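# Unwrap a straw and insert it into a lidded cup

## Task

Pull the straw free of its paper sleeve, then push it through the opening in the cup's lid until it reaches the bottom of the cup. Leave the sleeve lying on the table. The cup is not fixed in place and has to be standing upright at the end.

## Robot and tools

Robot: two UR-style arms, left_arm and right_arm, each with a two-finger Robotiq 85 mm gripper and a wrist camera (cam_left_wrist and cam_right_wrist, both 672x504). The fingers point along the gripper's +z axis and close along its y axis. A block about 10 cm long sticks out toward the gripper's +x. end_effector_position is the point between the pads when closed. Closed fingertips reach about 19 mm past it, and fully open ones about 6 mm.

Frames: the scene frame has its origin at table-top height, midway between the nominal bases. +z is up, +x points out over the table, and left_arm is on the +y side. Camera image sides do not match the arm names. Result positions (m), quaternions (wxyz) and velocities are given in the scene frame. Commanded offsets are applied along the current Hand target's own axes.

The row of 18 numbers, used by execute_actions and move. It is a single list covering both arms, with every number in [-1, 1]. Numbers 1 to 9 are for left_arm: dx, dy, dz, rx, ry, rz, then gripper position, force_limit, speed. Numbers 10 to 18 are the same nine for right_arm. The first six numbers of each arm are an offset, not a pose. They are measured from that arm's Hand target at the start of the action or move, along its own axes, and 1.0 equals 0.6 m or 180 degrees. rx, ry and rz together form one rotation vector. Sending the same offset again moves the arm further still. An all-zero pose for an arm asks it back to its present Hand target. The gripper numbers are absolute commands, not offsets. position +1 is fully open (85 mm), the pads meet near -0.8, and -1 closes until something stops the fingers. force_limit sets how hard the fingers squeeze. speed sets how fast they close: -1 is about 20 mm/s, 0 about 85 mm/s and +1 about 150 mm/s. A 0 is a real command, so to leave a gripper as it is, repeat its last three numbers.

execute_actions(actions, cameras): actions is a list of actions. Each action is up to 15 rows, and each row is one 1/30 s step. A short action keeps its last row until 15 steps have passed. Every row is counted from the start pose, not from the row before it. Images come back only for an empty list, or when cameras names them ("all" returns every camera).

move(target, speed, blend, stop_force, zero, blocking, cameras): drives each gripper in a straight line toward the target. target is one 18-number row, or a list of up to 15 rows. Every row is an offset from the same starting Hand targets. speed is in m/s (0.002 to 3.6, default 0.25); turning is capped at twice that in rad/s. blend is in metres and rounds off corners in a list; 0 stops at each target. stop_force is in N (3 to 120) and ends an arm's path when it meets resistance. Do not rely on it to notice loose objects being nudged, or when the gripper turns. Leave it out when backing away from a contact. zero (default true) re-zeros the force reading before the move. blocking=false returns after about 0.5 s, but cannot be combined with stop_force. Paths do not avoid obstacles, run for at most 10 s, and should not pass close to an arm's own base. The result adds a move: line. Its endings include done (the arm is within 3 mm and 2 degrees), off_target, moving, held and fault. limits=paced means the pose was clipped, and limits=held means steps were withheld.

wait(seconds 0 to 10) lets time pass while each arm keeps its last command. stop() brakes a running move. zoom_image(camera, region=[x0,y0,x1,y1]) enlarges part of the latest image from that camera, at most 504 px each way. zero_wrist_force(arm) sets the current wrist reading as the new zero. read_manual returns the licence texts. finished_scene(scene) ends the scene for good; only call it once the goal holds without the robot.

Reading results. Hand target is the last commanded pose after clipping, and the next offsets count from it. The gripper may settle short of it. If so, send the remaining distance as an offset. The controller limits a commanded orientation to 32 degrees away from the measured one on each step. object_status codes: 0 moving, 1 blocked while opening, 2 blocked while closing (a grip), 3 reached the requested opening or fully closed. A grip needs position -1 held, and the status should read 2. position_measured is in counts: 3 is open, 78 is about 60 mm, 130 about 40 mm, 180 about 20 mm, 230 pads together. A new force_limit or speed only applies once the position number changes by 0.01 or more. Wrist force and torque are in the gripper's own axes. Joint torques include the arm's own weight. Tool commands shows the present gripper commands.

Things to avoid. A torque fault, or about 150 N of outside force on an arm, freezes that arm for 10 s. A motor at 85 °C locks the arm for 30 to 60 s or more. The arms are stiff, so aiming even slightly past a firm contact can cause a fault. Approach slowly and use stop_force. Do not let the arms or grippers press on each other; a clearance check helps but is not reliable. Do not drop or fling the straw or wrapper, knock the loose cup over, hit anything hard, squeeze hard on parts still resting on the table, or let anything leave the table. Arm bases (in metres): left (-0.026, +0.411, 0), right (-0.023, -0.485, 0).

Each tool is called after "Call:" as name([rows], argument=value, ...), one row to a line, values as JSON.

## Session

Call:
execute_actions(actions=[])

Scene clock: 0.00 s.
left_arm: end_effector_position=(+0.3738, +0.6806, +0.2281) position_measured=3 object_status=3 end_effector_quat_wxyz=(-0.076, +0.901, +0.128, +0.408) | right_arm: end_effector_position=(+0.4567, +0.0639, +0.1653) position_measured=3 object_status=3 end_effector_quat_wxyz=(-0.095, -0.531, +0.816, -0.208)
Joint positions: left_arm=[0.296 -1.796 2.505 -3.136 -1.553 -3.113] | right_arm=[4.261 -2.4 -0.783 -1.921 1.319 0.022]
Joint velocities: within noise
Joint torques (N m): no reading
Wrist force (N): no reading
Wrist torque (N m): no reading
Wrist force, peak (N): no reading
Hand target: left_arm +0.3738, +0.6806, +0.2281; -0.076, +0.901, +0.128, +0.408 | right_arm +0.4567, +0.0639, +0.1653; -0.095, -0.531, +0.816, -0.208
Tool commands: left_gripper/position=+1.0 left_gripper/force_limit=+1.0 left_gripper/speed=+1.0 right_gripper/position=+1.0 right_gripper/force_limit=+1.0 right_gripper/speed=+1.0

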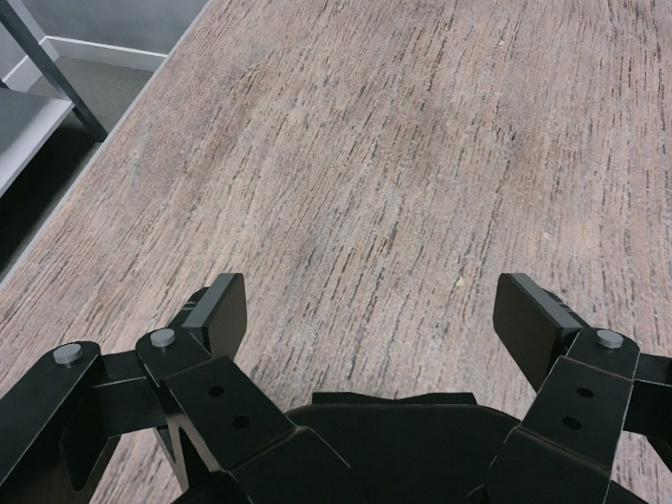

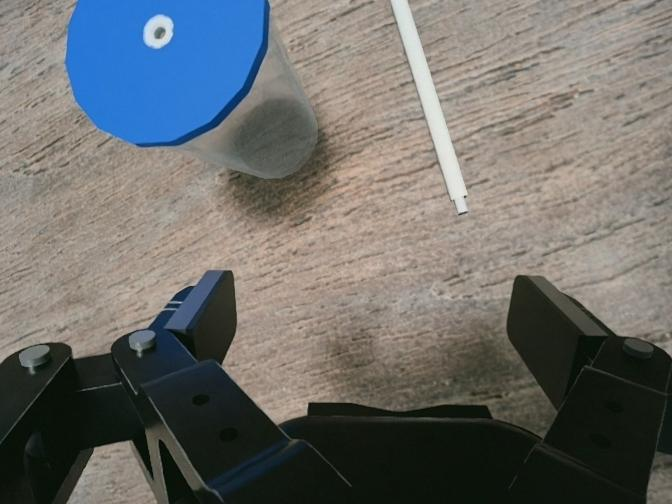

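Call:
move(target=[0,0,0,0,0,0,1,1,1,0.26,0.007,-0.178,0,0,0,1,1,1], cameras=["cam_right_wrist"])

Scene clock: 27.87 s.
left_arm: end_effector_position=(+0.3738, +0.6806, +0.2281) position_measured=3 object_status=3 end_effector_quat_wxyz=(-0.076, +0.901, +0.128, +0.408) | right_arm: end_effector_position=(+0.3807, -0.0165, +0.3186) position_measured=3 object_status=3 end_effector_quat_wxyz=(-0.095, -0.531, +0.816, -0.208)
Joint positions: left_arm=[0.296 -1.796 2.505 -3.136 -1.553 -3.113] | right_arm=[4.311 -2.077 -0.928 -2.111 1.338 0.069]
Joint torques (N m): left_arm=[1.52 -11.18 -19.07 -3.74 0.27 -0.09] | right_arm=[-10.61 35.6 36.15 2.52 -2.62 -2.59]
Wrist force (N): left_arm=[-0.1 0.0 0.1] | right_arm=[-0.4 -0.3 0.2]
Wrist torque (N m): left_arm=[0.00 0.01 0.01] | right_arm=[-0.04 0.06 -0.02]
Wrist force, peak (N): left_arm=[0.3 0.1 0.2] | right_arm=[-3.1 0.4 2.2]
Hand target: left_arm +0.3738, +0.6806, +0.2281; -0.076, +0.901, +0.128, +0.408 | right_arm +0.3808, -0.0166, +0.3186; -0.095, -0.531, +0.816, -0.208
Off the commanded pose: left_arm 0.000 m, 0 deg | right_arm 0.000 m, 0 deg.
move: done
Images, in order (width x height): cam_right_wrist 672x504.

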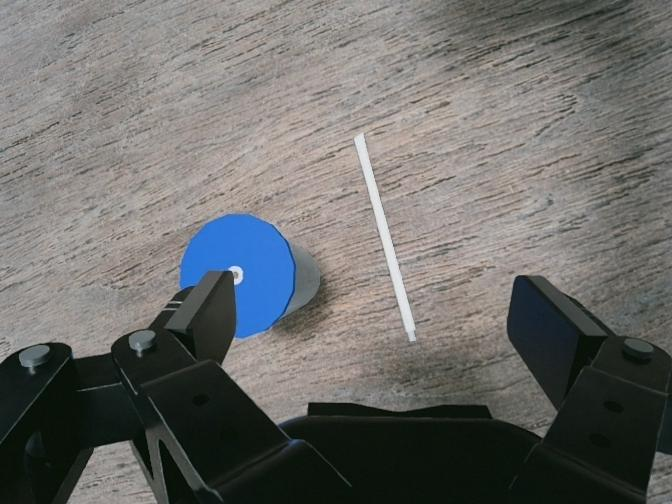

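Call:
move(target=[-0.077,0.66,-0.304,-0.249,0.103,-0.4495,0,-1,0,-0.0548,0.0353,0.3933,-0.0604,-0.1345,-0.0902,-0.2,-1,0], speed=0.5, cameras=["all"])

Call:
zoom_image(camera="cam_right_wrist", region=[236, 200, 436, 350])

Scene clock: 85.47 s.
left_arm: end_effector_position=(+0.3559, +0.4998, +0.2577) position_measured=129 object_status=3 end_effector_quat_wxyz=(+0.202, +0.797, +0.304, +0.481) | right_arm: end_effector_position=(+0.3863, -0.0549, +0.1930) position_measured=154 object_status=3 end_effector_quat_wxyz=(-0.044, -0.608, +0.787, -0.095)
Joint positions: left_arm=[-0.277 -2.195 2.793 -3.255 -1.359 -4.014] | right_arm=[4.231 -1.893 -1.521 -1.459 1.437 -0.208]
Joint torques (N m): left_arm=[8.17 -3.35 -26.93 -6.64 2.32 -0.74] | right_arm=[9.15 24.47 44.33 1.19 -2.63 1.59]
Wrist force (N): left_arm=[2.6 -0.6 1.1] | right_arm=[-0.8 0.5 0.0]
Wrist torque (N m): left_arm=[0.05 -0.44 0.25] | right_arm=[0.06 0.17 0.18]
Wrist force, peak (N): left_arm=[-22.5 -5.1 2.5] | right_arm=[-1.1 3.5 -0.9]
Hand target: left_arm +0.3559, +0.4998, +0.2578; +0.202, +0.797, +0.304, +0.481 (not the last commanded pose) | right_arm +0.3863, -0.0548, +0.1929; -0.044, -0.608, +0.787, -0.095 (not the last commanded pose)
Off the commanded pose: left_arm 0.254 m, 54 deg | right_arm 0.108 m, 14 deg.
move: held (left_arm; a check stopped the path), off_target (right_arm; braked when a check withheld steps of left_arm); limits=held
pose unreachable (left arm): on one or more control steps of this call, first in action 0 (counted from 0), this arm could not follow its commanded pose, so it was not sent that pose on those steps. It may still have moved: this result reports where it is.
cause: moving toward the commanded pose would bring two parts of the arm too close to each other (joints 3 (elbow) and 4 (wrist 1) lie between them).

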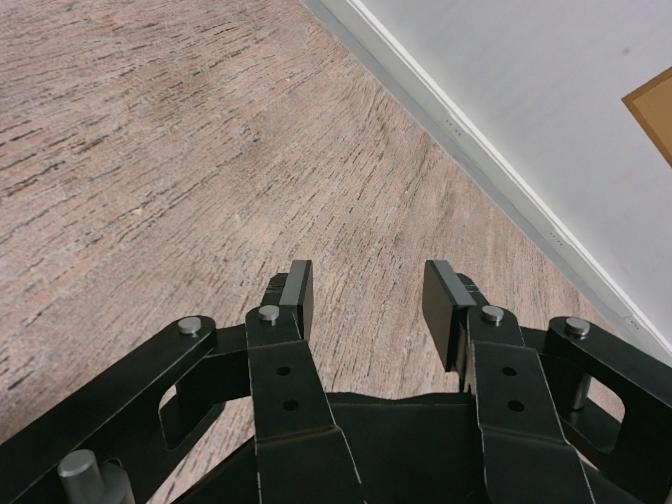

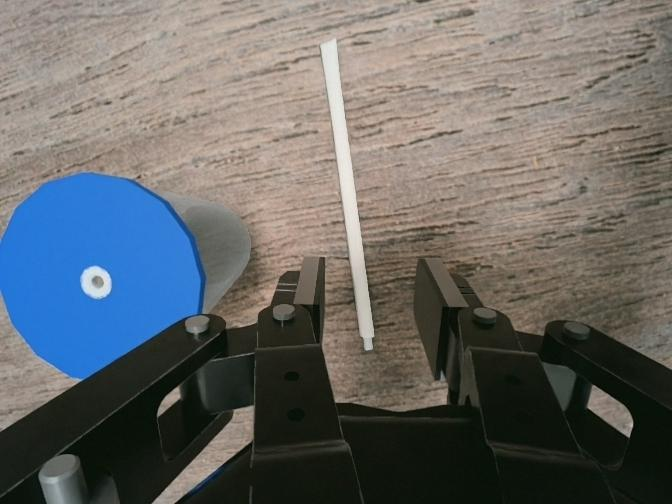

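Scaled by 2.520.

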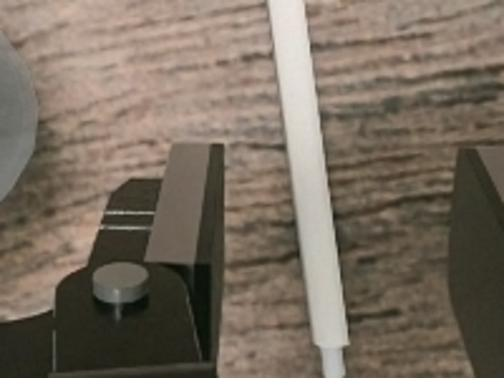

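Call:
move(target=[-0.103,0.463,0.253,-0.138,0.0707,-0.255,0,-1,0,0.0197,-0.0127,0.1975,-0.0266,-0.0613,-0.0444,-0.2,-1,0], speed=0.4, cameras=["cam_right_wrist"])

Scene clock: 98.57 s.
left_arm: end_effector_position=(+0.5501, +0.2498, +0.3196) position_measured=129 object_status=3 end_effector_quat_wxyz=(+0.500, +0.500, +0.500, +0.500) | right_arm: end_effector_position=(+0.3961, -0.0919, +0.0796) position_measured=154 object_status=3 end_effector_quat_wxyz=(+0.000, -0.665, +0.747, +0.000)
Joint positions: left_arm=[-0.858 -1.23 2.295 -4.206 -0.719 -4.712] | right_arm=[4.122 -1.906 -1.853 -0.952 1.571 -0.468]
Joint torques (N m): left_arm=[1.03 -30.81 -19.18 0.29 0.8 -1.68] | right_arm=[9.87 58.28 39.74 1.38 -2.11 1.48]
Wrist force (N): left_arm=[2.8 -1.6 1.1] | right_arm=[-1.6 0.9 0.4]
Wrist torque (N m): left_arm=[-0.14 -0.41 0.39] | right_arm=[0.15 0.32 0.24]
Wrist force, peak (N): left_arm=[5.8 -3.5 0.8] | right_arm=[-1.1 0.7 -1.4]
Hand target: left_arm +0.5501, +0.2498, +0.3197; +0.500, +0.500, +0.500, +0.500 | right_arm +0.3961, -0.0918, +0.0798; +0.000, -0.665, +0.747, +0.000
Off the commanded pose: left_arm 0.000 m, 0 deg | right_arm 0.000 m, 0 deg.
move: done
Images, in order (width x height): cam_right_wrist 672x504.

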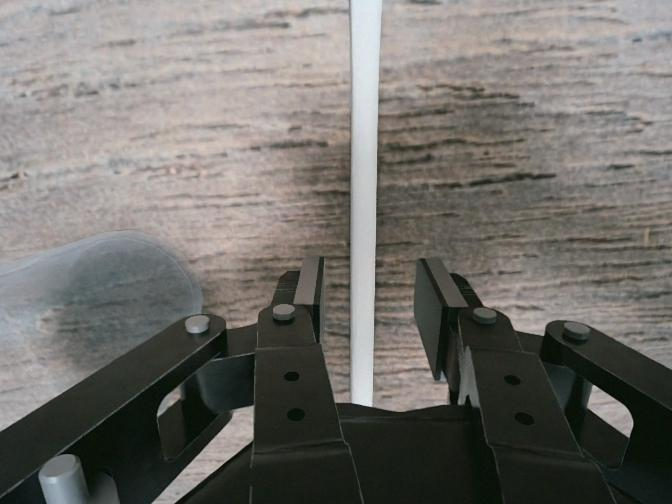

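Call:
move([
  [0,0,0,0,0,0,0,-1,0,0.0805,0,0,0,0,0,-0.2,-1,0],
  [0,0,0,0,0,0,0,-1,0,0.0805,0,0.075,0,0,0,-0.2,-1,0],
], speed=[0.2,0.12])

Call:
move(target=[0,0,0,0,0,0,0,-1,0,0,0,0.04,0,0,0,-0.2,-1,0], speed=0.015, stop_force=5, cameras=["cam_right_wrist"])

Scene clock: 108.27 s.
left_arm: end_effector_position=(+0.5501, +0.2498, +0.3197) position_measured=129 object_status=3 end_effector_quat_wxyz=(+0.500, +0.500, +0.500, +0.500) | right_arm: end_effector_position=(+0.3905, -0.1398, +0.0346) position_measured=154 object_status=3 end_effector_quat_wxyz=(+0.000, -0.665, +0.747, +0.000)
Joint positions: left_arm=[-0.858 -1.23 2.295 -4.207 -0.719 -4.712] | right_arm=[4.08 -1.907 -2.002 -0.803 1.571 -0.51]
Joint torques (N m): left_arm=[-6.6 -17.06 -25.63 -3.82 1.78 -1.66] | right_arm=[6.88 55.93 37.7 1.5 1.91 0.57]
Wrist force (N): left_arm=[2.8 -1.5 1.0] | right_arm=[-1.5 0.9 0.2]
Wrist torque (N m): left_arm=[-0.13 -0.41 0.39] | right_arm=[0.15 0.29 0.25]
Wrist force, peak (N): left_arm=[2.9 -1.7 1.1] | right_arm=[-3.4 1.1 -0.5]
Hand target: left_arm +0.5501, +0.2498, +0.3197; +0.500, +0.500, +0.500, +0.500 | right_arm +0.3905, -0.1397, +0.0348; +0.000, -0.665, +0.747, +0.000
Off the commanded pose: left_arm 0.000 m, 0 deg | right_arm 0.000 m, 0 deg.
move: done

Scene clock: 110.10 s.
left_arm: end_effector_position=(+0.5501, +0.2498, +0.3197) position_measured=129 object_status=3 end_effector_quat_wxyz=(+0.500, +0.500, +0.500, +0.500) | right_arm: end_effector_position=(+0.3905, -0.1397, +0.0250) position_measured=154 object_status=3 end_effector_quat_wxyz=(+0.000, -0.665, +0.747, +0.000)
Joint positions: left_arm=[-0.858 -1.23 2.295 -4.207 -0.719 -4.712] | right_arm=[4.08 -1.925 -2.01 -0.777 1.571 -0.51]
Joint torques (N m): left_arm=[-6.11 -16.88 -24.98 -3.36 1.9 -1.67] | right_arm=[5.21 52.28 28.96 -0.28 1.8 -1.65]
Wrist force (N): left_arm=[2.9 -1.5 0.7] | right_arm=[-3.7 -0.3 -5.9]
Wrist torque (N m): left_arm=[-0.13 -0.42 0.39] | right_arm=[0.27 0.24 0.21]
Wrist force, peak (N): left_arm=[3.0 -1.6 0.9] | right_arm=[5.5 6.1 -23.0]
Hand target: left_arm +0.5501, +0.2498, +0.3197; +0.500, +0.500, +0.500, +0.500 | right_arm +0.3905, -0.1397, +0.0250; +0.000, -0.665, +0.747, +0.000 (not the last commanded pose)
Off the commanded pose: left_arm 0.000 m, 0 deg | right_arm 0.014 m, 0 deg.
move: contact (right_arm)
Images, in order (width x height): cam_right_wrist 672x504.

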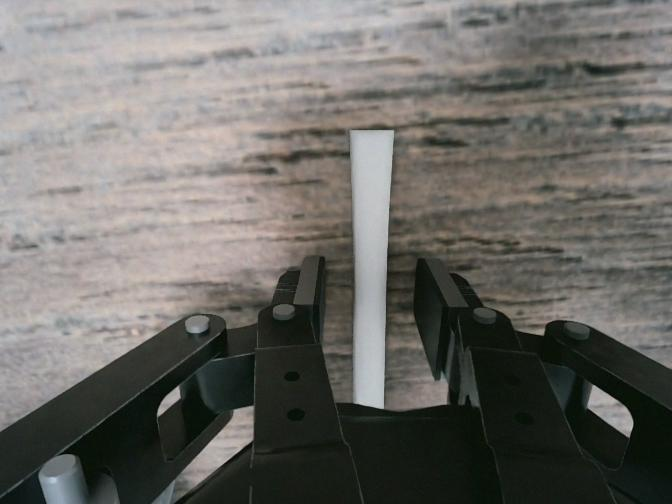

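Call:
move([
  [0,0,0,0,0,0,0,-1,0,0,0,-0.0067,0,0,0,-0.2,-1,0],
  [0,0,0,0,0,0,0,-1,0,0,0,-0.0067,0,0,0,-1,-1,-1],
], speed=0.05, cameras=["cam_right_wrist"])

Scene clock: 114.93 s.
left_arm: end_effector_position=(+0.5501, +0.2498, +0.3197) position_measured=129 object_status=3 end_effector_quat_wxyz=(+0.500, +0.500, +0.500, +0.500) | right_arm: end_effector_position=(+0.3905, -0.1397, +0.0290) position_measured=216 object_status=0 end_effector_quat_wxyz=(+0.001, -0.665, +0.747, +0.000)
Joint positions: left_arm=[-0.858 -1.23 2.295 -4.207 -0.719 -4.712] | right_arm=[4.08 -1.917 -2.006 -0.788 1.571 -0.51]
Joint torques (N m): left_arm=[-5.95 -19.8 -24.74 -2.31 1.64 -1.56] | right_arm=[2.83 19.78 10.68 5.18 1.84 -2.28]
Wrist force (N): left_arm=[2.7 -1.6 1.1] | right_arm=[-1.1 0.8 -1.4]
Wrist torque (N m): left_arm=[-0.15 -0.39 0.39] | right_arm=[0.11 0.26 0.23]
Wrist force, peak (N): left_arm=[3.0 -1.5 0.9] | right_arm=[-3.8 -0.2 -5.7]
Hand target: left_arm +0.5501, +0.2498, +0.3197; +0.500, +0.500, +0.500, +0.500 | right_arm +0.3905, -0.1397, +0.0290; +0.000, -0.665, +0.747, +0.000
Off the commanded pose: left_arm 0.000 m, 0 deg | right_arm 0.000 m, 0 deg.
move: done
Images, in order (width x height): cam_right_wrist 672x504.

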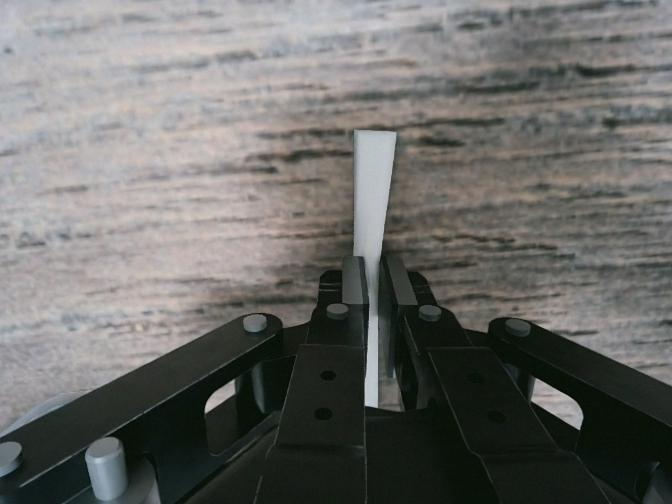

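Call:
move([
  [-0.2,0.0025,-0.2167,0,0,0,0,-1,0,0,0,-0.25,0,0,0,-1,-1,-1],
  [-0.4167,0.005,-0.2167,0,0,0,0,-1,0,0.0522,-0.2735,-0.518,0,0,-0.0367,-1,-1,-1],
], blend=0.03, speed=0.25, cameras=["all"])

Call:
zoom_image(camera="cam_left_wrist", region=[220, 150, 480, 345])

Scene clock: 124.83 s.
left_arm: end_effector_position=(+0.4204, -0.0005, +0.3226) position_measured=129 object_status=3 end_effector_quat_wxyz=(+0.500, +0.500, +0.500, +0.500) | right_arm: end_effector_position=(+0.5499, -0.1902, +0.3395) position_measured=216 object_status=2 end_effector_quat_wxyz=(+0.000, +0.707, -0.707, +0.000)
Joint positions: left_arm=[-1.445 -1.082 2.014 -4.073 -0.132 -4.712] | right_arm=[3.818 -1.907 -1.151 -1.654 1.572 -0.887]
Joint torques (N m): left_arm=[8.44 -54.16 -4.56 -2.84 -1.15 -1.73] | right_arm=[8 64.34 29.1 3.04 0.05 -0.75]
Wrist force (N): left_arm=[2.2 -1.1 0.6] | right_arm=[-1.4 0.4 0.6]
Wrist torque (N m): left_arm=[-0.05 -0.32 0.35] | right_arm=[0.08 0.29 0.23]
Wrist force, peak (N): left_arm=[10.1 -3.1 6.3] | right_arm=[-2.8 2.1 -0.5]
Hand target: left_arm +0.4205, -0.0004, +0.3226; +0.500, +0.500, +0.500, +0.500 | right_arm +0.5498, -0.1902, +0.3398; -0.001, +0.707, -0.707, +0.000
Off the commanded pose: left_arm 0.000 m, 0 deg | right_arm 0.000 m, 0 deg.
move: done

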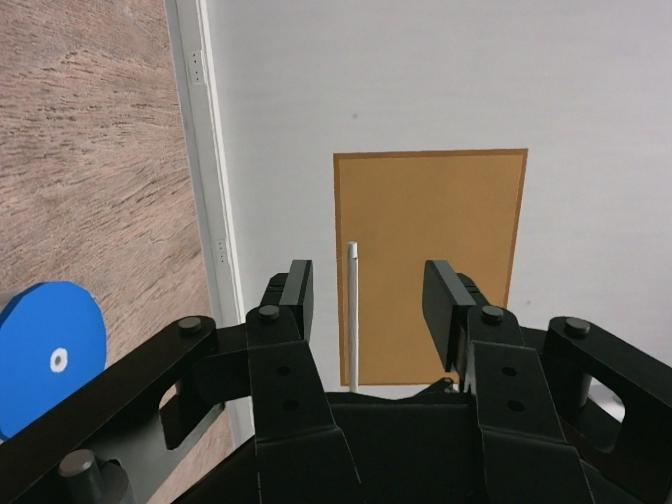

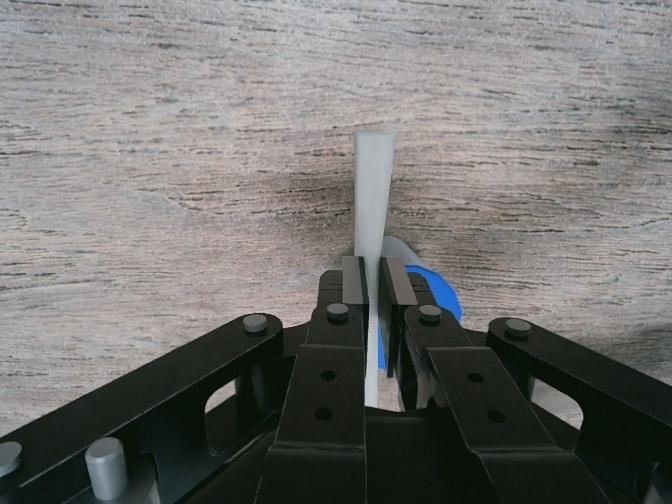

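Scaled by 1.938.

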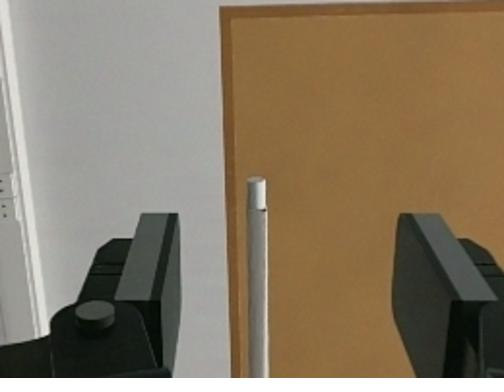

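Call:
move(target=[-0.03,0.0033,0.15,0,0,0,0,-1,0,0,0,0,0,0,0,-1,-1,-1], speed=0.2, cameras=["cam_left_wrist"])

Call:
zoom_image(camera="cam_left_wrist", region=[220, 200, 480, 395])

Scene clock: 131.37 s.
left_arm: end_effector_position=(+0.5104, -0.0183, +0.3245) position_measured=129 object_status=3 end_effector_quat_wxyz=(+0.500, +0.500, +0.500, +0.500) | right_arm: end_effector_position=(+0.5498, -0.1902, +0.3398) position_measured=216 object_status=2 end_effector_quat_wxyz=(-0.001, +0.707, -0.707, +0.000)
Joint positions: left_arm=[-1.264 -0.988 1.83 -3.983 -0.312 -4.712] | right_arm=[3.818 -1.907 -1.151 -1.654 1.572 -0.887]
Joint torques (N m): left_arm=[8.39 -60.47 -7.17 -2.98 -1.02 -1.48] | right_arm=[11.46 64.2 41.47 0.08 -2.15 -2.58]
Wrist force (N): left_arm=[2.3 -1.0 0.7] | right_arm=[-1.5 0.6 0.7]
Wrist torque (N m): left_arm=[-0.04 -0.34 0.36] | right_arm=[0.10 0.32 0.23]
Wrist force, peak (N): left_arm=[4.2 -1.3 4.7] | right_arm=[-1.5 0.6 0.7]
Hand target: left_arm +0.5105, -0.0183, +0.3246; +0.500, +0.500, +0.500, +0.500 | right_arm +0.5498, -0.1902, +0.3398; -0.001, +0.707, -0.707, +0.000
Off the commanded pose: left_arm 0.000 m, 0 deg | right_arm 0.000 m, 0 deg.
move: done
Images, in order (width x height): cam_left_wrist 672x504.

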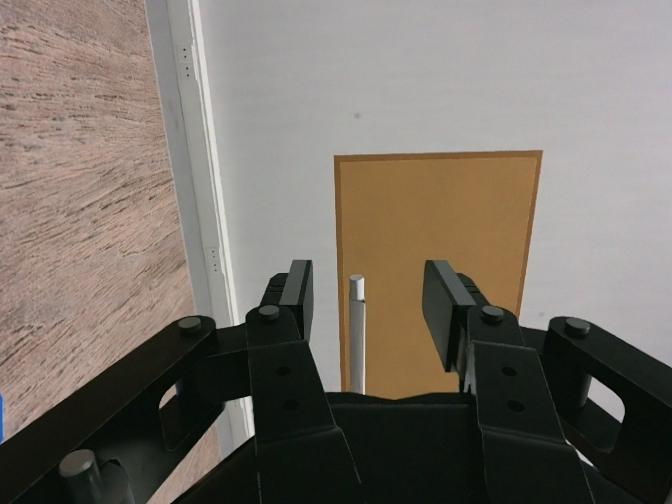

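Scaled by 1.938.

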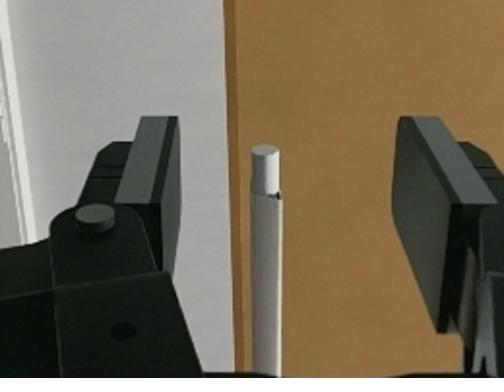

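Call:
move([
  [-0.0083,0,0.066,0,0,0,0,-1,0,0,0,0,0,0,0,-1,-1,-1],
  [-0.0083,0,0.066,0,0,0,-1,-0.6,-1,0,0,0,0,0,0,-1,-1,-1],
], speed=0.1, cameras=["cam_left_wrist"])

Call:
zoom_image(camera="cam_left_wrist", region=[270, 250, 470, 400])

Scene clock: 139.97 s.
left_arm: end_effector_position=(+0.5501, -0.0232, +0.3246) position_measured=218 object_status=0 end_effector_quat_wxyz=(+0.500, +0.500, +0.500, +0.500) | right_arm: end_effector_position=(+0.5498, -0.1902, +0.3398) position_measured=216 object_status=2 end_effector_quat_wxyz=(-0.001, +0.707, -0.707, +0.000)
Joint positions: left_arm=[-1.194 -0.943 1.744 -3.942 -0.382 -4.712] | right_arm=[3.818 -1.907 -1.151 -1.654 1.572 -0.887]
Joint torques (N m): left_arm=[-6.29 -64.47 -1.19 -3.33 -1.28 1.33] | right_arm=[11.49 62.95 41.93 0.12 -2.05 -2.11]
Wrist force (N): left_arm=[2.9 -1.8 0.6] | right_arm=[-0.6 0.6 0.2]
Wrist torque (N m): left_arm=[-0.06 -0.35 0.36] | right_arm=[0.10 0.20 0.23]
Wrist force, peak (N): left_arm=[4.2 -0.5 0.3] | right_arm=[-1.6 0.6 0.6]
Hand target: left_arm +0.5501, -0.0232, +0.3246; +0.500, +0.500, +0.500, +0.500 | right_arm +0.5498, -0.1902, +0.3398; -0.001, +0.707, -0.707, +0.000
Off the commanded pose: left_arm 0.000 m, 0 deg | right_arm 0.000 m, 0 deg.
move: done
Images, in order (width x height): cam_left_wrist 672x504.

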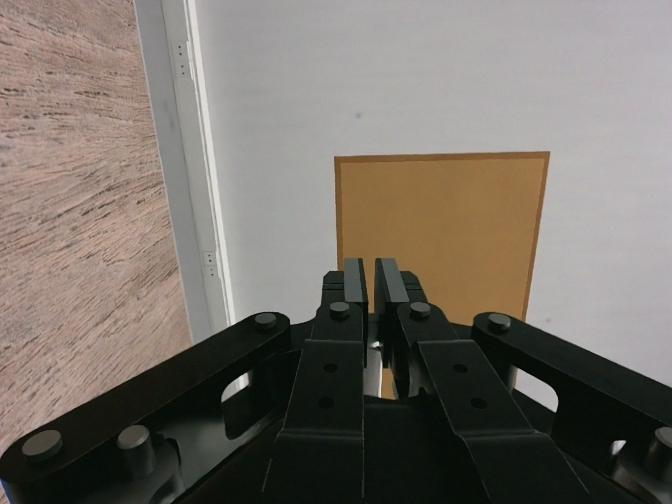

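Scaled by 2.520.

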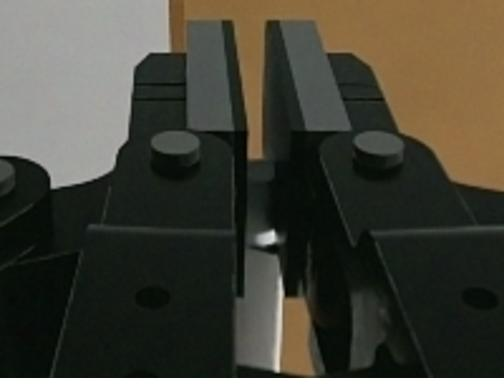

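Call:
wait(seconds=0.3)

Scene clock: 141.73 s.
left_arm: end_effector_position=(+0.5501, -0.0232, +0.3246) position_measured=218 object_status=2 end_effector_quat_wxyz=(+0.500, +0.500, +0.500, +0.500) | right_arm: end_effector_position=(+0.5498, -0.1902, +0.3398) position_measured=216 object_status=2 end_effector_quat_wxyz=(-0.001, +0.707, -0.707, +0.000)
Joint positions: left_arm=[-1.194 -0.943 1.744 -3.942 -0.382 -4.712] | right_arm=[3.818 -1.907 -1.151 -1.654 1.572 -0.887]
Joint torques (N m): left_arm=[-5.78 -63.83 -2.57 -3.35 -1.28 1.34] | right_arm=[11.85 62.91 42.07 0.13 -2.12 -1.01]
Wrist force (N): left_arm=[3.0 -1.6 0.6] | right_arm=[-0.8 0.5 0.0]
Wrist torque (N m): left_arm=[-0.03 -0.36 0.37] | right_arm=[0.09 0.22 0.23]
Wrist force, peak (N): left_arm=[3.2 -1.9 0.7] | right_arm=[-0.9 0.6 0.0]
Hand target: left_arm +0.5501, -0.0232, +0.3246; +0.500, +0.500, +0.500, +0.500 | right_arm +0.5498, -0.1902, +0.3398; -0.001, +0.707, -0.707, +0.000
Tool commands: left_gripper/position=-1.0 left_gripper/force_limit=-0.6 left_gripper/speed=-1.0 right_gripper/position=-1.0 right_gripper/force_limit=-1.0 right_gripper/speed=-1.0
Off the commanded pose: left_arm 0.000 m, 0 deg | right_arm 0.000 m, 0 deg.
wait: 0.30 s; at rest from the start

Call:
move(target=[0.05,0,0,0,0,0,-1,-0.6,-1,0,0,0,0,0,0,-1,-1,-1], speed=0.05, cameras=["cam_left_wrist"])

Call:
zoom_image(camera="cam_left_wrist", region=[270, 250, 470, 400])

Scene clock: 145.30 s.
left_arm: end_effector_position=(+0.5501, +0.0070, +0.3248) position_measured=218 object_status=2 end_effector_quat_wxyz=(+0.500, +0.500, +0.500, +0.500) end_effector_velocity=(+0.000, -0.002, -0.001) end_effector_angular_velocity=(+0.005, +0.001, +0.001) | right_arm: end_effector_position=(+0.5498, -0.1901, +0.3398) position_measured=216 object_status=2 end_effector_quat_wxyz=(+0.000, +0.707, -0.707, +0.000)
Joint positions: left_arm=[-1.172 -0.984 1.822 -3.979 -0.405 -4.712] | right_arm=[3.819 -1.907 -1.151 -1.654 1.572 -0.887]
Joint velocities: left_arm=[-0.002 0.004 -0.005 0.004 0.003 0.001] | right_arm=[within noise]
Joint torques (N m): left_arm=[-6.2 -25.2 -28.55 1.59 1.79 0.57] | right_arm=[-9.74 62.13 39.25 2.3 -2.11 1.35]
Wrist force (N): left_arm=[2.3 -1.8 0.4] | right_arm=[-1.4 0.4 0.1]
Wrist torque (N m): left_arm=[-0.11 -0.34 0.39] | right_arm=[0.05 0.28 0.23]
Wrist force, peak (N): left_arm=[-21.3 -1.1 -0.9] | right_arm=[-20.5 0.3 -0.2]
Hand target: left_arm +0.5500, +0.0068, +0.3246; +0.500, +0.500, +0.500, +0.500 | right_arm +0.5498, -0.1902, +0.3398; -0.001, +0.707, -0.707, +0.000
Off the commanded pose: left_arm 0.000 m, 0 deg | right_arm 0.000 m, 0 deg.
move: done
Images, in order (width x height): cam_left_wrist 672x504.

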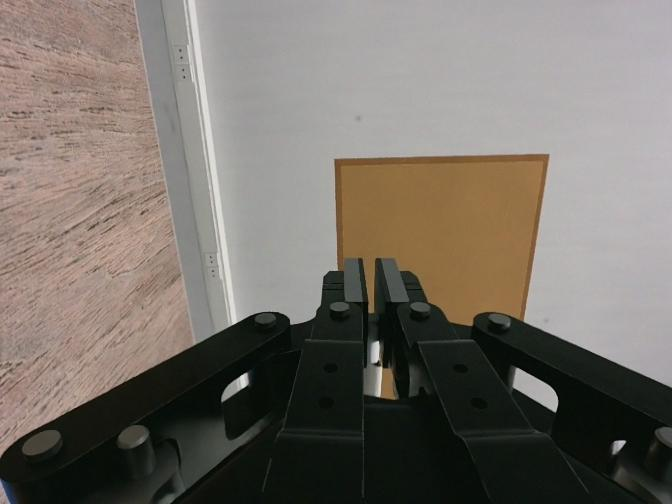

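Scaled by 2.520.

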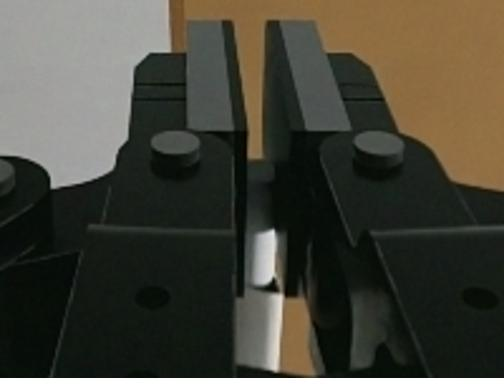

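Call:
move([
  [0.05,0,0,0,0,0,-1,-0.6,-1,0,0,0,0,0,0,-1,-1,-1],
  [0.05,0,0,0,0,0,-0.45,-0.6,-1,0,0,0,0,0,0,-1,-1,-1],
  [0.0,0,0,0,0,0,-0.45,-0.6,-1,0,0,0,0,0,0,-1,-1,-1],
  [0.0,0,0,0,0,0,-1,-0.2,-1,0,0,0,0,0,0,-1,-1,-1],
], speed=0.08, cameras=["cam_left_wrist"])

Call:
zoom_image(camera="cam_left_wrist", region=[270, 180, 470, 400])

Scene clock: 156.63 s.
left_arm: end_effector_position=(+0.5500, +0.0068, +0.3246) position_measured=230 object_status=3 end_effector_quat_wxyz=(+0.500, +0.500, +0.500, +0.500) | right_arm: end_effector_position=(+0.5498, -0.1902, +0.3398) position_measured=216 object_status=2 end_effector_quat_wxyz=(-0.001, +0.707, -0.707, +0.000)
Joint positions: left_arm=[-1.172 -0.984 1.821 -3.979 -0.405 -4.712] | right_arm=[3.818 -1.907 -1.151 -1.654 1.572 -0.887]
Joint torques (N m): left_arm=[8.68 -61.81 -0.36 -3.68 -1.25 0.11] | right_arm=[-1.85 60.44 11.9 4.73 -2.01 1.81]
Wrist force (N): left_arm=[2.6 -1.4 0.7] | right_arm=[-1.4 0.2 0.4]
Wrist torque (N m): left_arm=[-0.09 -0.38 0.35] | right_arm=[0.04 0.28 0.23]
Wrist force, peak (N): left_arm=[4.4 -1.7 2.3] | right_arm=[-1.6 0.4 0.2]
Hand target: left_arm +0.5500, +0.0068, +0.3246; +0.500, +0.500, +0.500, +0.500 | right_arm +0.5498, -0.1902, +0.3398; -0.001, +0.707, -0.707, +0.000
Off the commanded pose: left_arm 0.000 m, 0 deg | right_arm 0.000 m, 0 deg.
move: done
Images, in order (width x height): cam_left_wrist 672x504.

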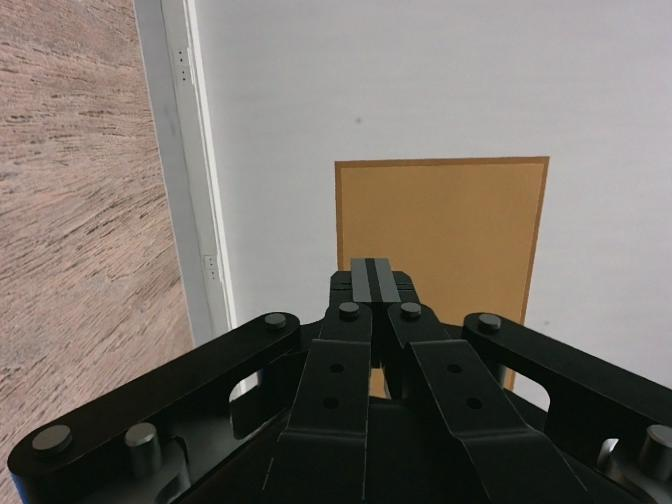

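Scaled by 2.291.

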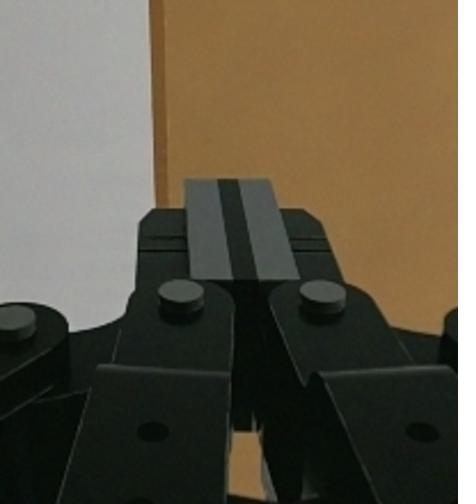

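Call:
wait(seconds=0.1, cameras=["cam_right_wrist"])

Scene clock: 158.57 s.
left_arm: end_effector_position=(+0.5500, +0.0068, +0.3246) position_measured=230 object_status=3 end_effector_quat_wxyz=(+0.500, +0.500, +0.500, +0.500) | right_arm: end_effector_position=(+0.5498, -0.1902, +0.3398) position_measured=216 object_status=2 end_effector_quat_wxyz=(-0.001, +0.707, -0.707, +0.000)
Joint positions: left_arm=[-1.172 -0.984 1.821 -3.979 -0.405 -4.712] | right_arm=[3.818 -1.907 -1.151 -1.654 1.572 -0.887]
Joint torques (N m): left_arm=[8.6 -61.76 -0.04 -3.4 -1.22 -0.27] | right_arm=[3.16 60.13 9.32 4.79 -2.05 1.75]
Wrist force (N): left_arm=[2.6 -1.4 0.6] | right_arm=[-1.3 0.2 0.5]
Wrist torque (N m): left_arm=[-0.09 -0.38 0.35] | right_arm=[0.04 0.28 0.22]
Wrist force, peak (N): left_arm=[2.7 -1.6 0.8] | right_arm=[-1.7 0.2 0.3]
Hand target: left_arm +0.5500, +0.0068, +0.3246; +0.500, +0.500, +0.500, +0.500 | right_arm +0.5498, -0.1902, +0.3398; -0.001, +0.707, -0.707, +0.000
Tool commands: left_gripper/position=-1.0 left_gripper/force_limit=-0.2 left_gripper/speed=-1.0 right_gripper/position=-1.0 right_gripper/force_limit=-1.0 right_gripper/speed=-1.0
Off the commanded pose: left_arm 0.000 m, 0 deg | right_arm 0.000 m, 0 deg.
wait: 0.10 s; at rest from the start
Images, in order (width x height): cam_right_wrist 672x504.

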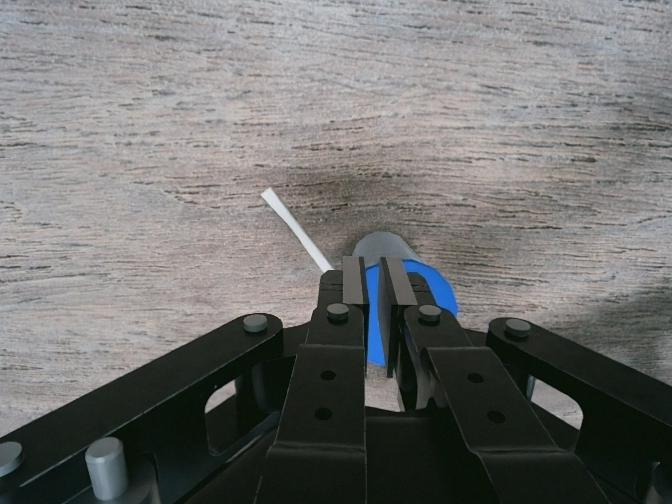

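Call:
move([
  [0.25,0,0,0,0,0,0,-1,0,0,0,0,0,0,0,-0.2,-1,0],
  [0.417,0,-0.1,0,0,0,0,-1,0,-0.2,0,-0.133,0,0,0,-0.2,-1,0],
], blend=0.03, speed=0.4, cameras=["cam_right_wrist"])

Scene clock: 168.10 s.
left_arm: end_effector_position=(+0.4897, +0.2568, +0.3247) position_measured=129 object_status=3 end_effector_quat_wxyz=(+0.500, +0.500, +0.500, +0.500) | right_arm: end_effector_position=(+0.5500, -0.0703, +0.4195) position_measured=154 object_status=3 end_effector_quat_wxyz=(+0.000, +0.707, -0.707, +0.000)
Joint positions: left_arm=[-1.004 -1.342 2.453 -4.253 -0.573 -4.712] | right_arm=[3.951 -2.165 -0.551 -1.995 1.571 -0.754]
Joint torques (N m): left_arm=[8.76 -15.86 -3.63 -0.23 -1.29 0.32] | right_arm=[3.2 74.58 20.49 3.75 0.73 -0.11]
Wrist force (N): left_arm=[2.6 -1.7 0.5] | right_arm=[-1.5 0.3 0.2]
Wrist torque (N m): left_arm=[-0.15 -0.37 0.37] | right_arm=[0.05 0.30 0.13]
Wrist force, peak (N): left_arm=[15.6 -2.8 4.1] | right_arm=[8.9 -6.1 1.0]
Hand target: left_arm +0.4897, +0.2569, +0.3246; +0.500, +0.500, +0.500, +0.500 | right_arm +0.5499, -0.0703, +0.4197; -0.001, +0.707, -0.707, +0.000
Off the commanded pose: left_arm 0.000 m, 0 deg | right_arm 0.000 m, 0 deg.
move: done; blend cut to 0 m at target 1
Images, in order (width x height): cam_right_wrist 672x504.

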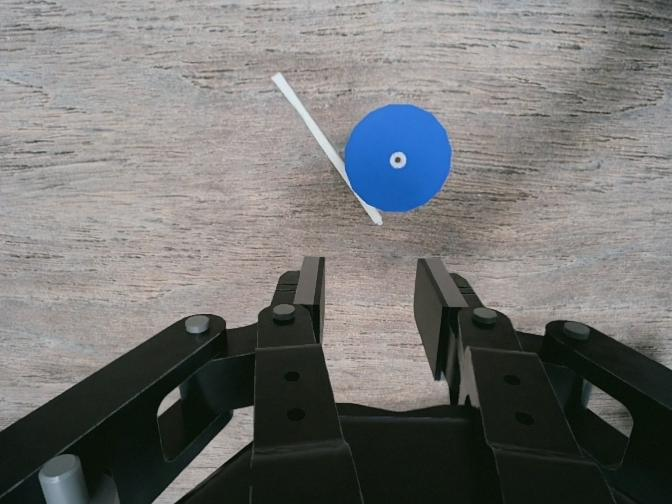

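Call:
zoom_image(camera="cam_right_wrist", region=[260, 60, 470, 240])

Scaled by 2.400.

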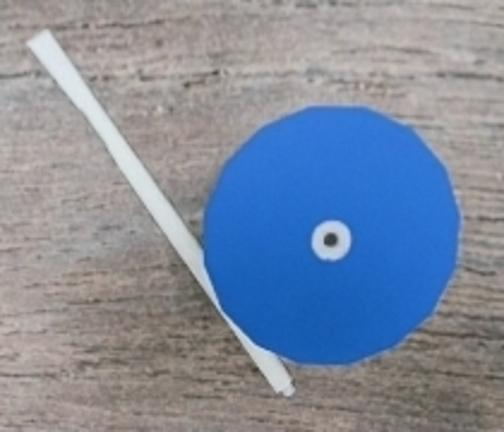

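Call:
move(target=[0,0,0,0,0,0,0,-1,0,0.055,-0.0635,0.5662,0,0,-0.1944,-0.2,-1,0], speed=0.35, cameras=["cam_right_wrist"])

Scene clock: 188.23 s.
left_arm: end_effector_position=(+0.4897, +0.2569, +0.3246) position_measured=129 object_status=3 end_effector_quat_wxyz=(+0.500, +0.500, +0.500, +0.500) | right_arm: end_effector_position=(+0.5837, -0.1007, +0.1114) position_measured=154 object_status=3 end_effector_quat_wxyz=(+0.000, +0.874, -0.486, +0.000)
Joint positions: left_arm=[-1.004 -1.342 2.453 -4.253 -0.573 -4.712] | right_arm=[3.886 -2.176 -1.341 -1.196 1.571 -1.375]
Joint torques (N m): left_arm=[8.01 -8.2 2.49 -3.77 -1.14 0.99] | right_arm=[1.47 51.66 23.32 2.68 0.26 -0.27]
Wrist force (N): left_arm=[2.6 -1.5 0.5] | right_arm=[-0.9 0.4 1.0]
Wrist torque (N m): left_arm=[-0.12 -0.37 0.37] | right_arm=[0.07 0.21 0.13]
Wrist force, peak (N): left_arm=[2.8 -1.6 0.4] | right_arm=[17.0 -7.9 -58.9]
Hand target: left_arm +0.4897, +0.2569, +0.3246; +0.500, +0.500, +0.500, +0.500 | right_arm +0.5837, -0.1007, +0.1114; +0.000, +0.874, -0.486, +0.000 (not the last commanded pose)
Tool commands: left_gripper/position=+0.0 left_gripper/force_limit=-1.0 left_gripper/speed=+0.0 right_gripper/position=-0.2 right_gripper/force_limit=-1.0 right_gripper/speed=+0.003922
Off the commanded pose: left_arm 0.000 m, 0 deg | right_arm 0.032 m, 3 deg.
FORCE FAULT: contact force on the right arm reached its limit, and that arm stopped. The contact can be on any part of that arm, not only on its tool. That arm's remaining commands of this call were not run. That arm is still stopped at the end of this call. That arm stays stopped for about 10 more seconds. Until then a move that you send moves the other arm only, and its call returns only when the move has ended. Once the stop has ended, the next robot result says so. If the stop ends while you think or write, that arm runs what you send next, counted from a new Hand target: where the arm stands when the stop ends. While its stop runs, that arm takes no new command, but its gripper still runs the gripper command that each later call begins with. Until it ends, the stop uses up actions while you think or wait. An arm that is not stopped still takes commands.
move: fault (right_arm)
Images, in order (width x height): cam_right_wrist 672x504.

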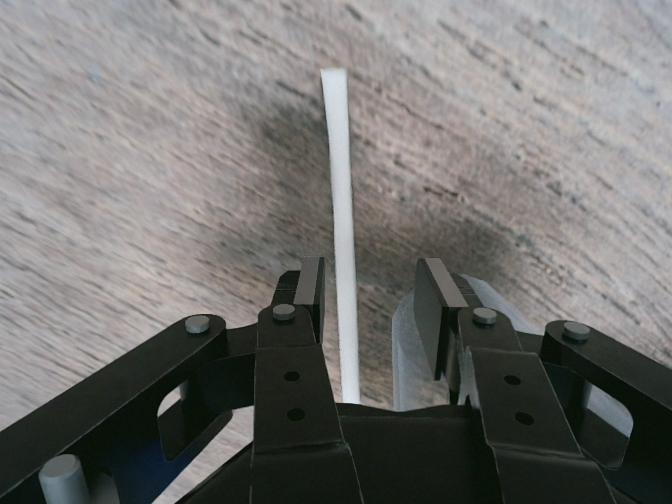

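Call:
wait(seconds=8)

Call:
wait(seconds=1.5)

Call:
move(target=[0,0,0,0,0,0,0,-1,0,0,0,-0.35,0,0,0,-0.2,-1,0], speed=0.25, cameras=["cam_right_wrist"])

Scene clock: 201.80 s.
left_arm: end_effector_position=(+0.4897, +0.2569, +0.3246) position_measured=129 object_status=3 end_effector_quat_wxyz=(+0.500, +0.500, +0.500, +0.500) | right_arm: end_effector_position=(+0.5837, -0.1007, +0.1114) position_measured=154 object_status=3 end_effector_quat_wxyz=(+0.000, +0.874, -0.486, +0.000)
Joint positions: left_arm=[-1.004 -1.342 2.453 -4.253 -0.573 -4.712] | right_arm=[3.886 -2.176 -1.341 -1.196 1.571 -1.375]
Joint torques (N m): left_arm=[8.56 -8.62 1.69 -3.73 -1.25 1.28] | right_arm=[1.86 50.73 22.62 2.72 0.29 -0.31]
Wrist force (N): left_arm=[2.5 -1.4 0.7] | right_arm=[-4.2 -1.9 0.1]
Wrist torque (N m): left_arm=[-0.10 -0.37 0.36] | right_arm=[-0.30 0.72 0.13]
Wrist force, peak (N): left_arm=[2.8 -1.8 0.5] | right_arm=[-4.4 -2.0 0.1]
Hand target: left_arm +0.4897, +0.2569, +0.3246; +0.500, +0.500, +0.500, +0.500 | right_arm +0.5837, -0.1007, +0.1114; +0.000, +0.874, -0.486, +0.000 (not the last commanded pose)
Tool commands: left_gripper/position=+0.0 left_gripper/force_limit=-1.0 left_gripper/speed=+0.0 right_gripper/position=-0.2 right_gripper/force_limit=-1.0 right_gripper/speed=+0.003922
Off the commanded pose: left_arm 0.000 m, 0 deg | right_arm 0.032 m, 3 deg.
FORCE FAULT, CONTINUED: the right arm's stop, for the force fault that an earlier result reported, is over. The rest of the stop counts as 19 of the actions that you can send in this scene. That arm's target is now where it stood when the stop ended, not its last command. That arm accepts commands again.
wait: 8.00 s; at rest from the start

Scene clock: 203.30 s.
left_arm: end_effector_position=(+0.4897, +0.2569, +0.3246) position_measured=129 object_status=3 end_effector_quat_wxyz=(+0.500, +0.500, +0.500, +0.500) | right_arm: end_effector_position=(+0.5837, -0.1007, +0.1114) position_measured=154 object_status=3 end_effector_quat_wxyz=(+0.000, +0.874, -0.486, +0.000)
Joint positions: left_arm=[-1.004 -1.342 2.453 -4.253 -0.573 -4.712] | right_arm=[3.886 -2.176 -1.341 -1.196 1.571 -1.375]
Joint torques (N m): left_arm=[7.98 -8.88 2.46 -3.73 -1.25 1.33] | right_arm=[0.17 53.99 23.71 2.7 -0.18 -0.39]
Wrist force (N): left_arm=[2.6 -1.5 0.5] | right_arm=[-4.3 -1.9 0.2]
Wrist torque (N m): left_arm=[-0.13 -0.38 0.36] | right_arm=[-0.29 0.73 0.13]
Wrist force, peak (N): left_arm=[2.7 -1.7 0.4] | right_arm=[-4.4 -1.9 0.2]
Hand target: left_arm +0.4897, +0.2569, +0.3246; +0.500, +0.500, +0.500, +0.500 | right_arm +0.5837, -0.1007, +0.1114; +0.000, +0.874, -0.486, +0.000 (not the last commanded pose)
Tool commands: left_gripper/position=+0.0 left_gripper/force_limit=-1.0 left_gripper/speed=+0.0 right_gripper/position=-0.2 right_gripper/force_limit=-1.0 right_gripper/speed=+0.003922
Off the commanded pose: left_arm 0.000 m, 0 deg | right_arm 0.032 m, 3 deg.
wait: 1.50 s; at rest by 0.17 s

Scene clock: 204.67 s.
left_arm: end_effector_position=(+0.4897, +0.2569, +0.3246) position_measured=129 object_status=3 end_effector_quat_wxyz=(+0.500, +0.500, +0.500, +0.500) | right_arm: end_effector_position=(+0.5839, -0.1005, +0.3211) position_measured=154 object_status=3 end_effector_quat_wxyz=(+0.000, +0.874, -0.486, +0.000)
Joint positions: left_arm=[-1.004 -1.342 2.453 -4.253 -0.573 -4.712] | right_arm=[3.886 -2.11 -0.902 -1.701 1.571 -1.375]
Joint torques (N m): left_arm=[7.33 -8.52 2.72 -3.82 -1.15 1.4] | right_arm=[1.47 73.89 20.34 2.72 1.9 0.54]
Wrist force (N): left_arm=[2.7 -1.6 0.5] | right_arm=[-4.1 -2.1 0.2]
Wrist torque (N m): left_arm=[-0.15 -0.40 0.36] | right_arm=[-0.32 0.70 0.11]
Wrist force, peak (N): left_arm=[2.8 -1.6 0.5] | right_arm=[-4.1 -1.7 4.4]
Hand target: left_arm +0.4897, +0.2569, +0.3246; +0.500, +0.500, +0.500, +0.500 | right_arm +0.5838, -0.1006, +0.3214; +0.000, +0.874, -0.486, +0.000
Off the commanded pose: left_arm 0.000 m, 0 deg | right_arm 0.000 m, 0 deg.
move: done
Images, in order (width x height): cam_right_wrist 672x504.

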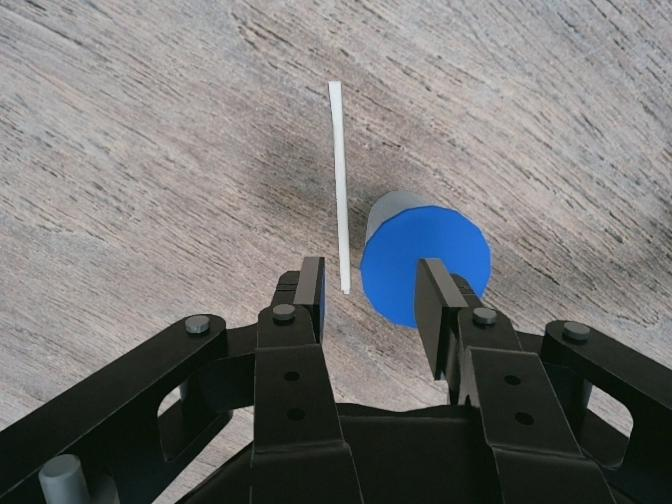

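Call:
move([
  [0,0,0,0,0,0,0,-1,0,0.0593,-0.01,0,0,0,-0.018,-0.2,-1,0],
  [0,0,0,0,0,0,0,-1,0,0.0593,-0.01,0.46,0,0,-0.018,-0.2,-1,0],
], speed=0.2)

Call:
move(target=[0,0,0,0,0,0,0,-1,0,0,0,0.0325,0,0,0,-0.2,-1,0], speed=0.012, stop_force=4, cameras=["cam_right_wrist"])

Scene clock: 218.60 s.
left_arm: end_effector_position=(+0.4897, +0.2569, +0.3246) position_measured=129 object_status=3 end_effector_quat_wxyz=(+0.500, +0.500, +0.500, +0.500) | right_arm: end_effector_position=(+0.6075, -0.1278, +0.0452) position_measured=154 object_status=3 end_effector_quat_wxyz=(+0.000, +0.887, -0.461, +0.000)
Joint positions: left_arm=[-1.004 -1.342 2.453 -4.253 -0.573 -4.712] | right_arm=[3.836 -2.258 -1.386 -1.069 1.571 -1.483]
Joint torques (N m): left_arm=[7.7 -9.17 2.1 -3.81 -1.26 1.36] | right_arm=[2.36 79.49 42.37 2.47 -1.97 -2.47]
Wrist force (N): left_arm=[2.5 -1.6 0.4] | right_arm=[-4.2 -2.2 0.3]
Wrist torque (N m): left_arm=[-0.13 -0.36 0.37] | right_arm=[-0.35 0.71 0.25]
Wrist force, peak (N): left_arm=[2.9 -1.6 0.4] | right_arm=[-10.0 -1.8 -0.3]
Hand target: left_arm +0.4897, +0.2569, +0.3246; +0.500, +0.500, +0.500, +0.500 | right_arm +0.6076, -0.1278, +0.0454; +0.000, +0.887, -0.461, +0.000
Off the commanded pose: left_arm 0.000 m, 0 deg | right_arm 0.000 m, 0 deg.
move: done

Scene clock: 221.33 s.
left_arm: end_effector_position=(+0.4897, +0.2569, +0.3246) position_measured=129 object_status=3 end_effector_quat_wxyz=(+0.500, +0.500, +0.500, +0.500) | right_arm: end_effector_position=(+0.6076, -0.1278, +0.0275) position_measured=154 object_status=3 end_effector_quat_wxyz=(+0.000, +0.887, -0.461, +0.000)
Joint positions: left_arm=[-1.004 -1.342 2.453 -4.253 -0.573 -4.712] | right_arm=[3.835 -2.279 -1.4 -1.034 1.571 -1.483]
Joint torques (N m): left_arm=[7.21 -8.96 2.21 -3.73 -1.14 1.3] | right_arm=[-10.9 69.43 32.56 -1.31 -1.39 -2.3]
Wrist force (N): left_arm=[2.6 -1.5 0.4] | right_arm=[-4.7 -3.7 -9.8]
Wrist torque (N m): left_arm=[-0.13 -0.38 0.37] | right_arm=[-0.12 0.76 0.23]
Wrist force, peak (N): left_arm=[3.0 -1.5 0.5] | right_arm=[-4.3 1.7 -18.0]
Hand target: left_arm +0.4897, +0.2569, +0.3246; +0.500, +0.500, +0.500, +0.500 | right_arm +0.6076, -0.1278, +0.0275; +0.000, +0.887, -0.461, +0.000 (not the last commanded pose)
Off the commanded pose: left_arm 0.000 m, 0 deg | right_arm 0.002 m, 0 deg.
move: contact (right_arm)
Images, in order (width x height): cam_right_wrist 672x504.

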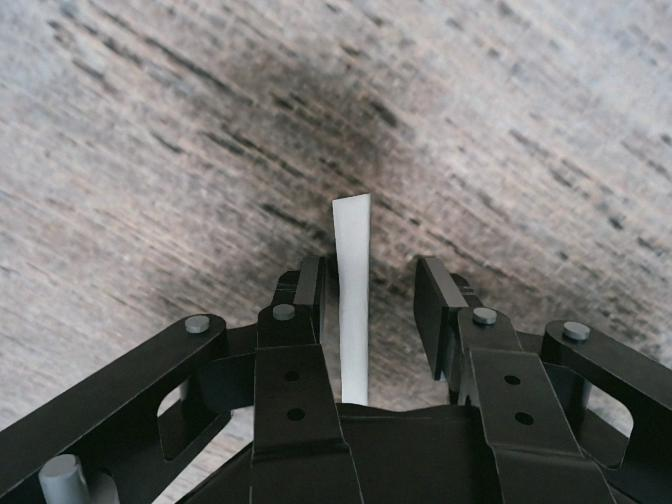

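Call:
move([
  [0,0,0,0,0,0,0,-1,0,0,0.005,-0.0015,0,0,0,-0.2,-1,0],
  [0,0,0,0,0,0,0,-1,0,0,0.005,-0.0015,0,0,0,-1,0,-1],
], speed=0.03)

Call:
move(target=[0,0,0,0,0,0,0,-1,0,0,0,-0.1,0,0,0,-1,0,-1], speed=0.15, cameras=["cam_right_wrist"])

Scene clock: 226.20 s.
left_arm: end_effector_position=(+0.4897, +0.2569, +0.3246) position_measured=129 object_status=3 end_effector_quat_wxyz=(+0.500, +0.500, +0.500, +0.500) | right_arm: end_effector_position=(+0.6052, -0.1295, +0.0285) position_measured=218 object_status=0 end_effector_quat_wxyz=(+0.000, +0.887, -0.461, +0.000)
Joint positions: left_arm=[-1.004 -1.342 2.453 -4.253 -0.573 -4.712] | right_arm=[3.836 -2.272 -1.411 -1.03 1.571 -1.482]
Joint torques (N m): left_arm=[7.56 -8.74 2.13 -3.86 -1.14 1.31] | right_arm=[9.98 32.47 36.15 0.05 -1.22 1.64]
Wrist force (N): left_arm=[2.8 -1.5 0.5] | right_arm=[-4.4 -0.9 -7.4]
Wrist torque (N m): left_arm=[-0.12 -0.40 0.36] | right_arm=[-0.37 0.76 0.25]
Wrist force, peak (N): left_arm=[2.9 -1.5 0.5] | right_arm=[-4.8 -3.7 -10.0]
Hand target: left_arm +0.4897, +0.2569, +0.3246; +0.500, +0.500, +0.500, +0.500 | right_arm +0.6051, -0.1295, +0.0284; +0.000, +0.887, -0.461, +0.000
Off the commanded pose: left_arm 0.000 m, 0 deg | right_arm 0.000 m, 0 deg.
move: done

Scene clock: 227.07 s.
left_arm: end_effector_position=(+0.4897, +0.2569, +0.3246) position_measured=129 object_status=3 end_effector_quat_wxyz=(+0.500, +0.500, +0.500, +0.500) | right_arm: end_effector_position=(+0.6053, -0.1294, +0.0887) position_measured=218 object_status=2 end_effector_quat_wxyz=(+0.000, +0.887, -0.461, +0.000)
Joint positions: left_arm=[-1.004 -1.342 2.453 -4.253 -0.573 -4.712] | right_arm=[3.836 -2.205 -1.354 -1.153 1.571 -1.482]
Joint torques (N m): left_arm=[6.98 -8.64 2.07 -3.8 -1.32 1.31] | right_arm=[9.52 32.57 6.15 4.66 -1.82 1.38]
Wrist force (N): left_arm=[2.7 -1.5 0.4] | right_arm=[-4.4 -2.2 0.4]
Wrist torque (N m): left_arm=[-0.13 -0.39 0.36] | right_arm=[-0.34 0.76 0.24]
Wrist force, peak (N): left_arm=[2.7 -1.7 0.5] | right_arm=[-4.4 -0.8 -7.4]
Hand target: left_arm +0.4897, +0.2569, +0.3246; +0.500, +0.500, +0.500, +0.500 | right_arm +0.6052, -0.1295, +0.0884; +0.000, +0.887, -0.461, +0.000
Off the commanded pose: left_arm 0.000 m, 0 deg | right_arm 0.000 m, 0 deg.
move: done
Images, in order (width x height): cam_right_wrist 672x504.

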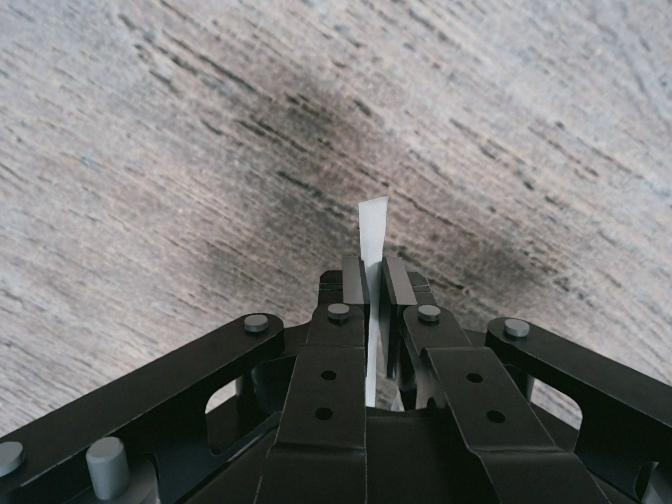

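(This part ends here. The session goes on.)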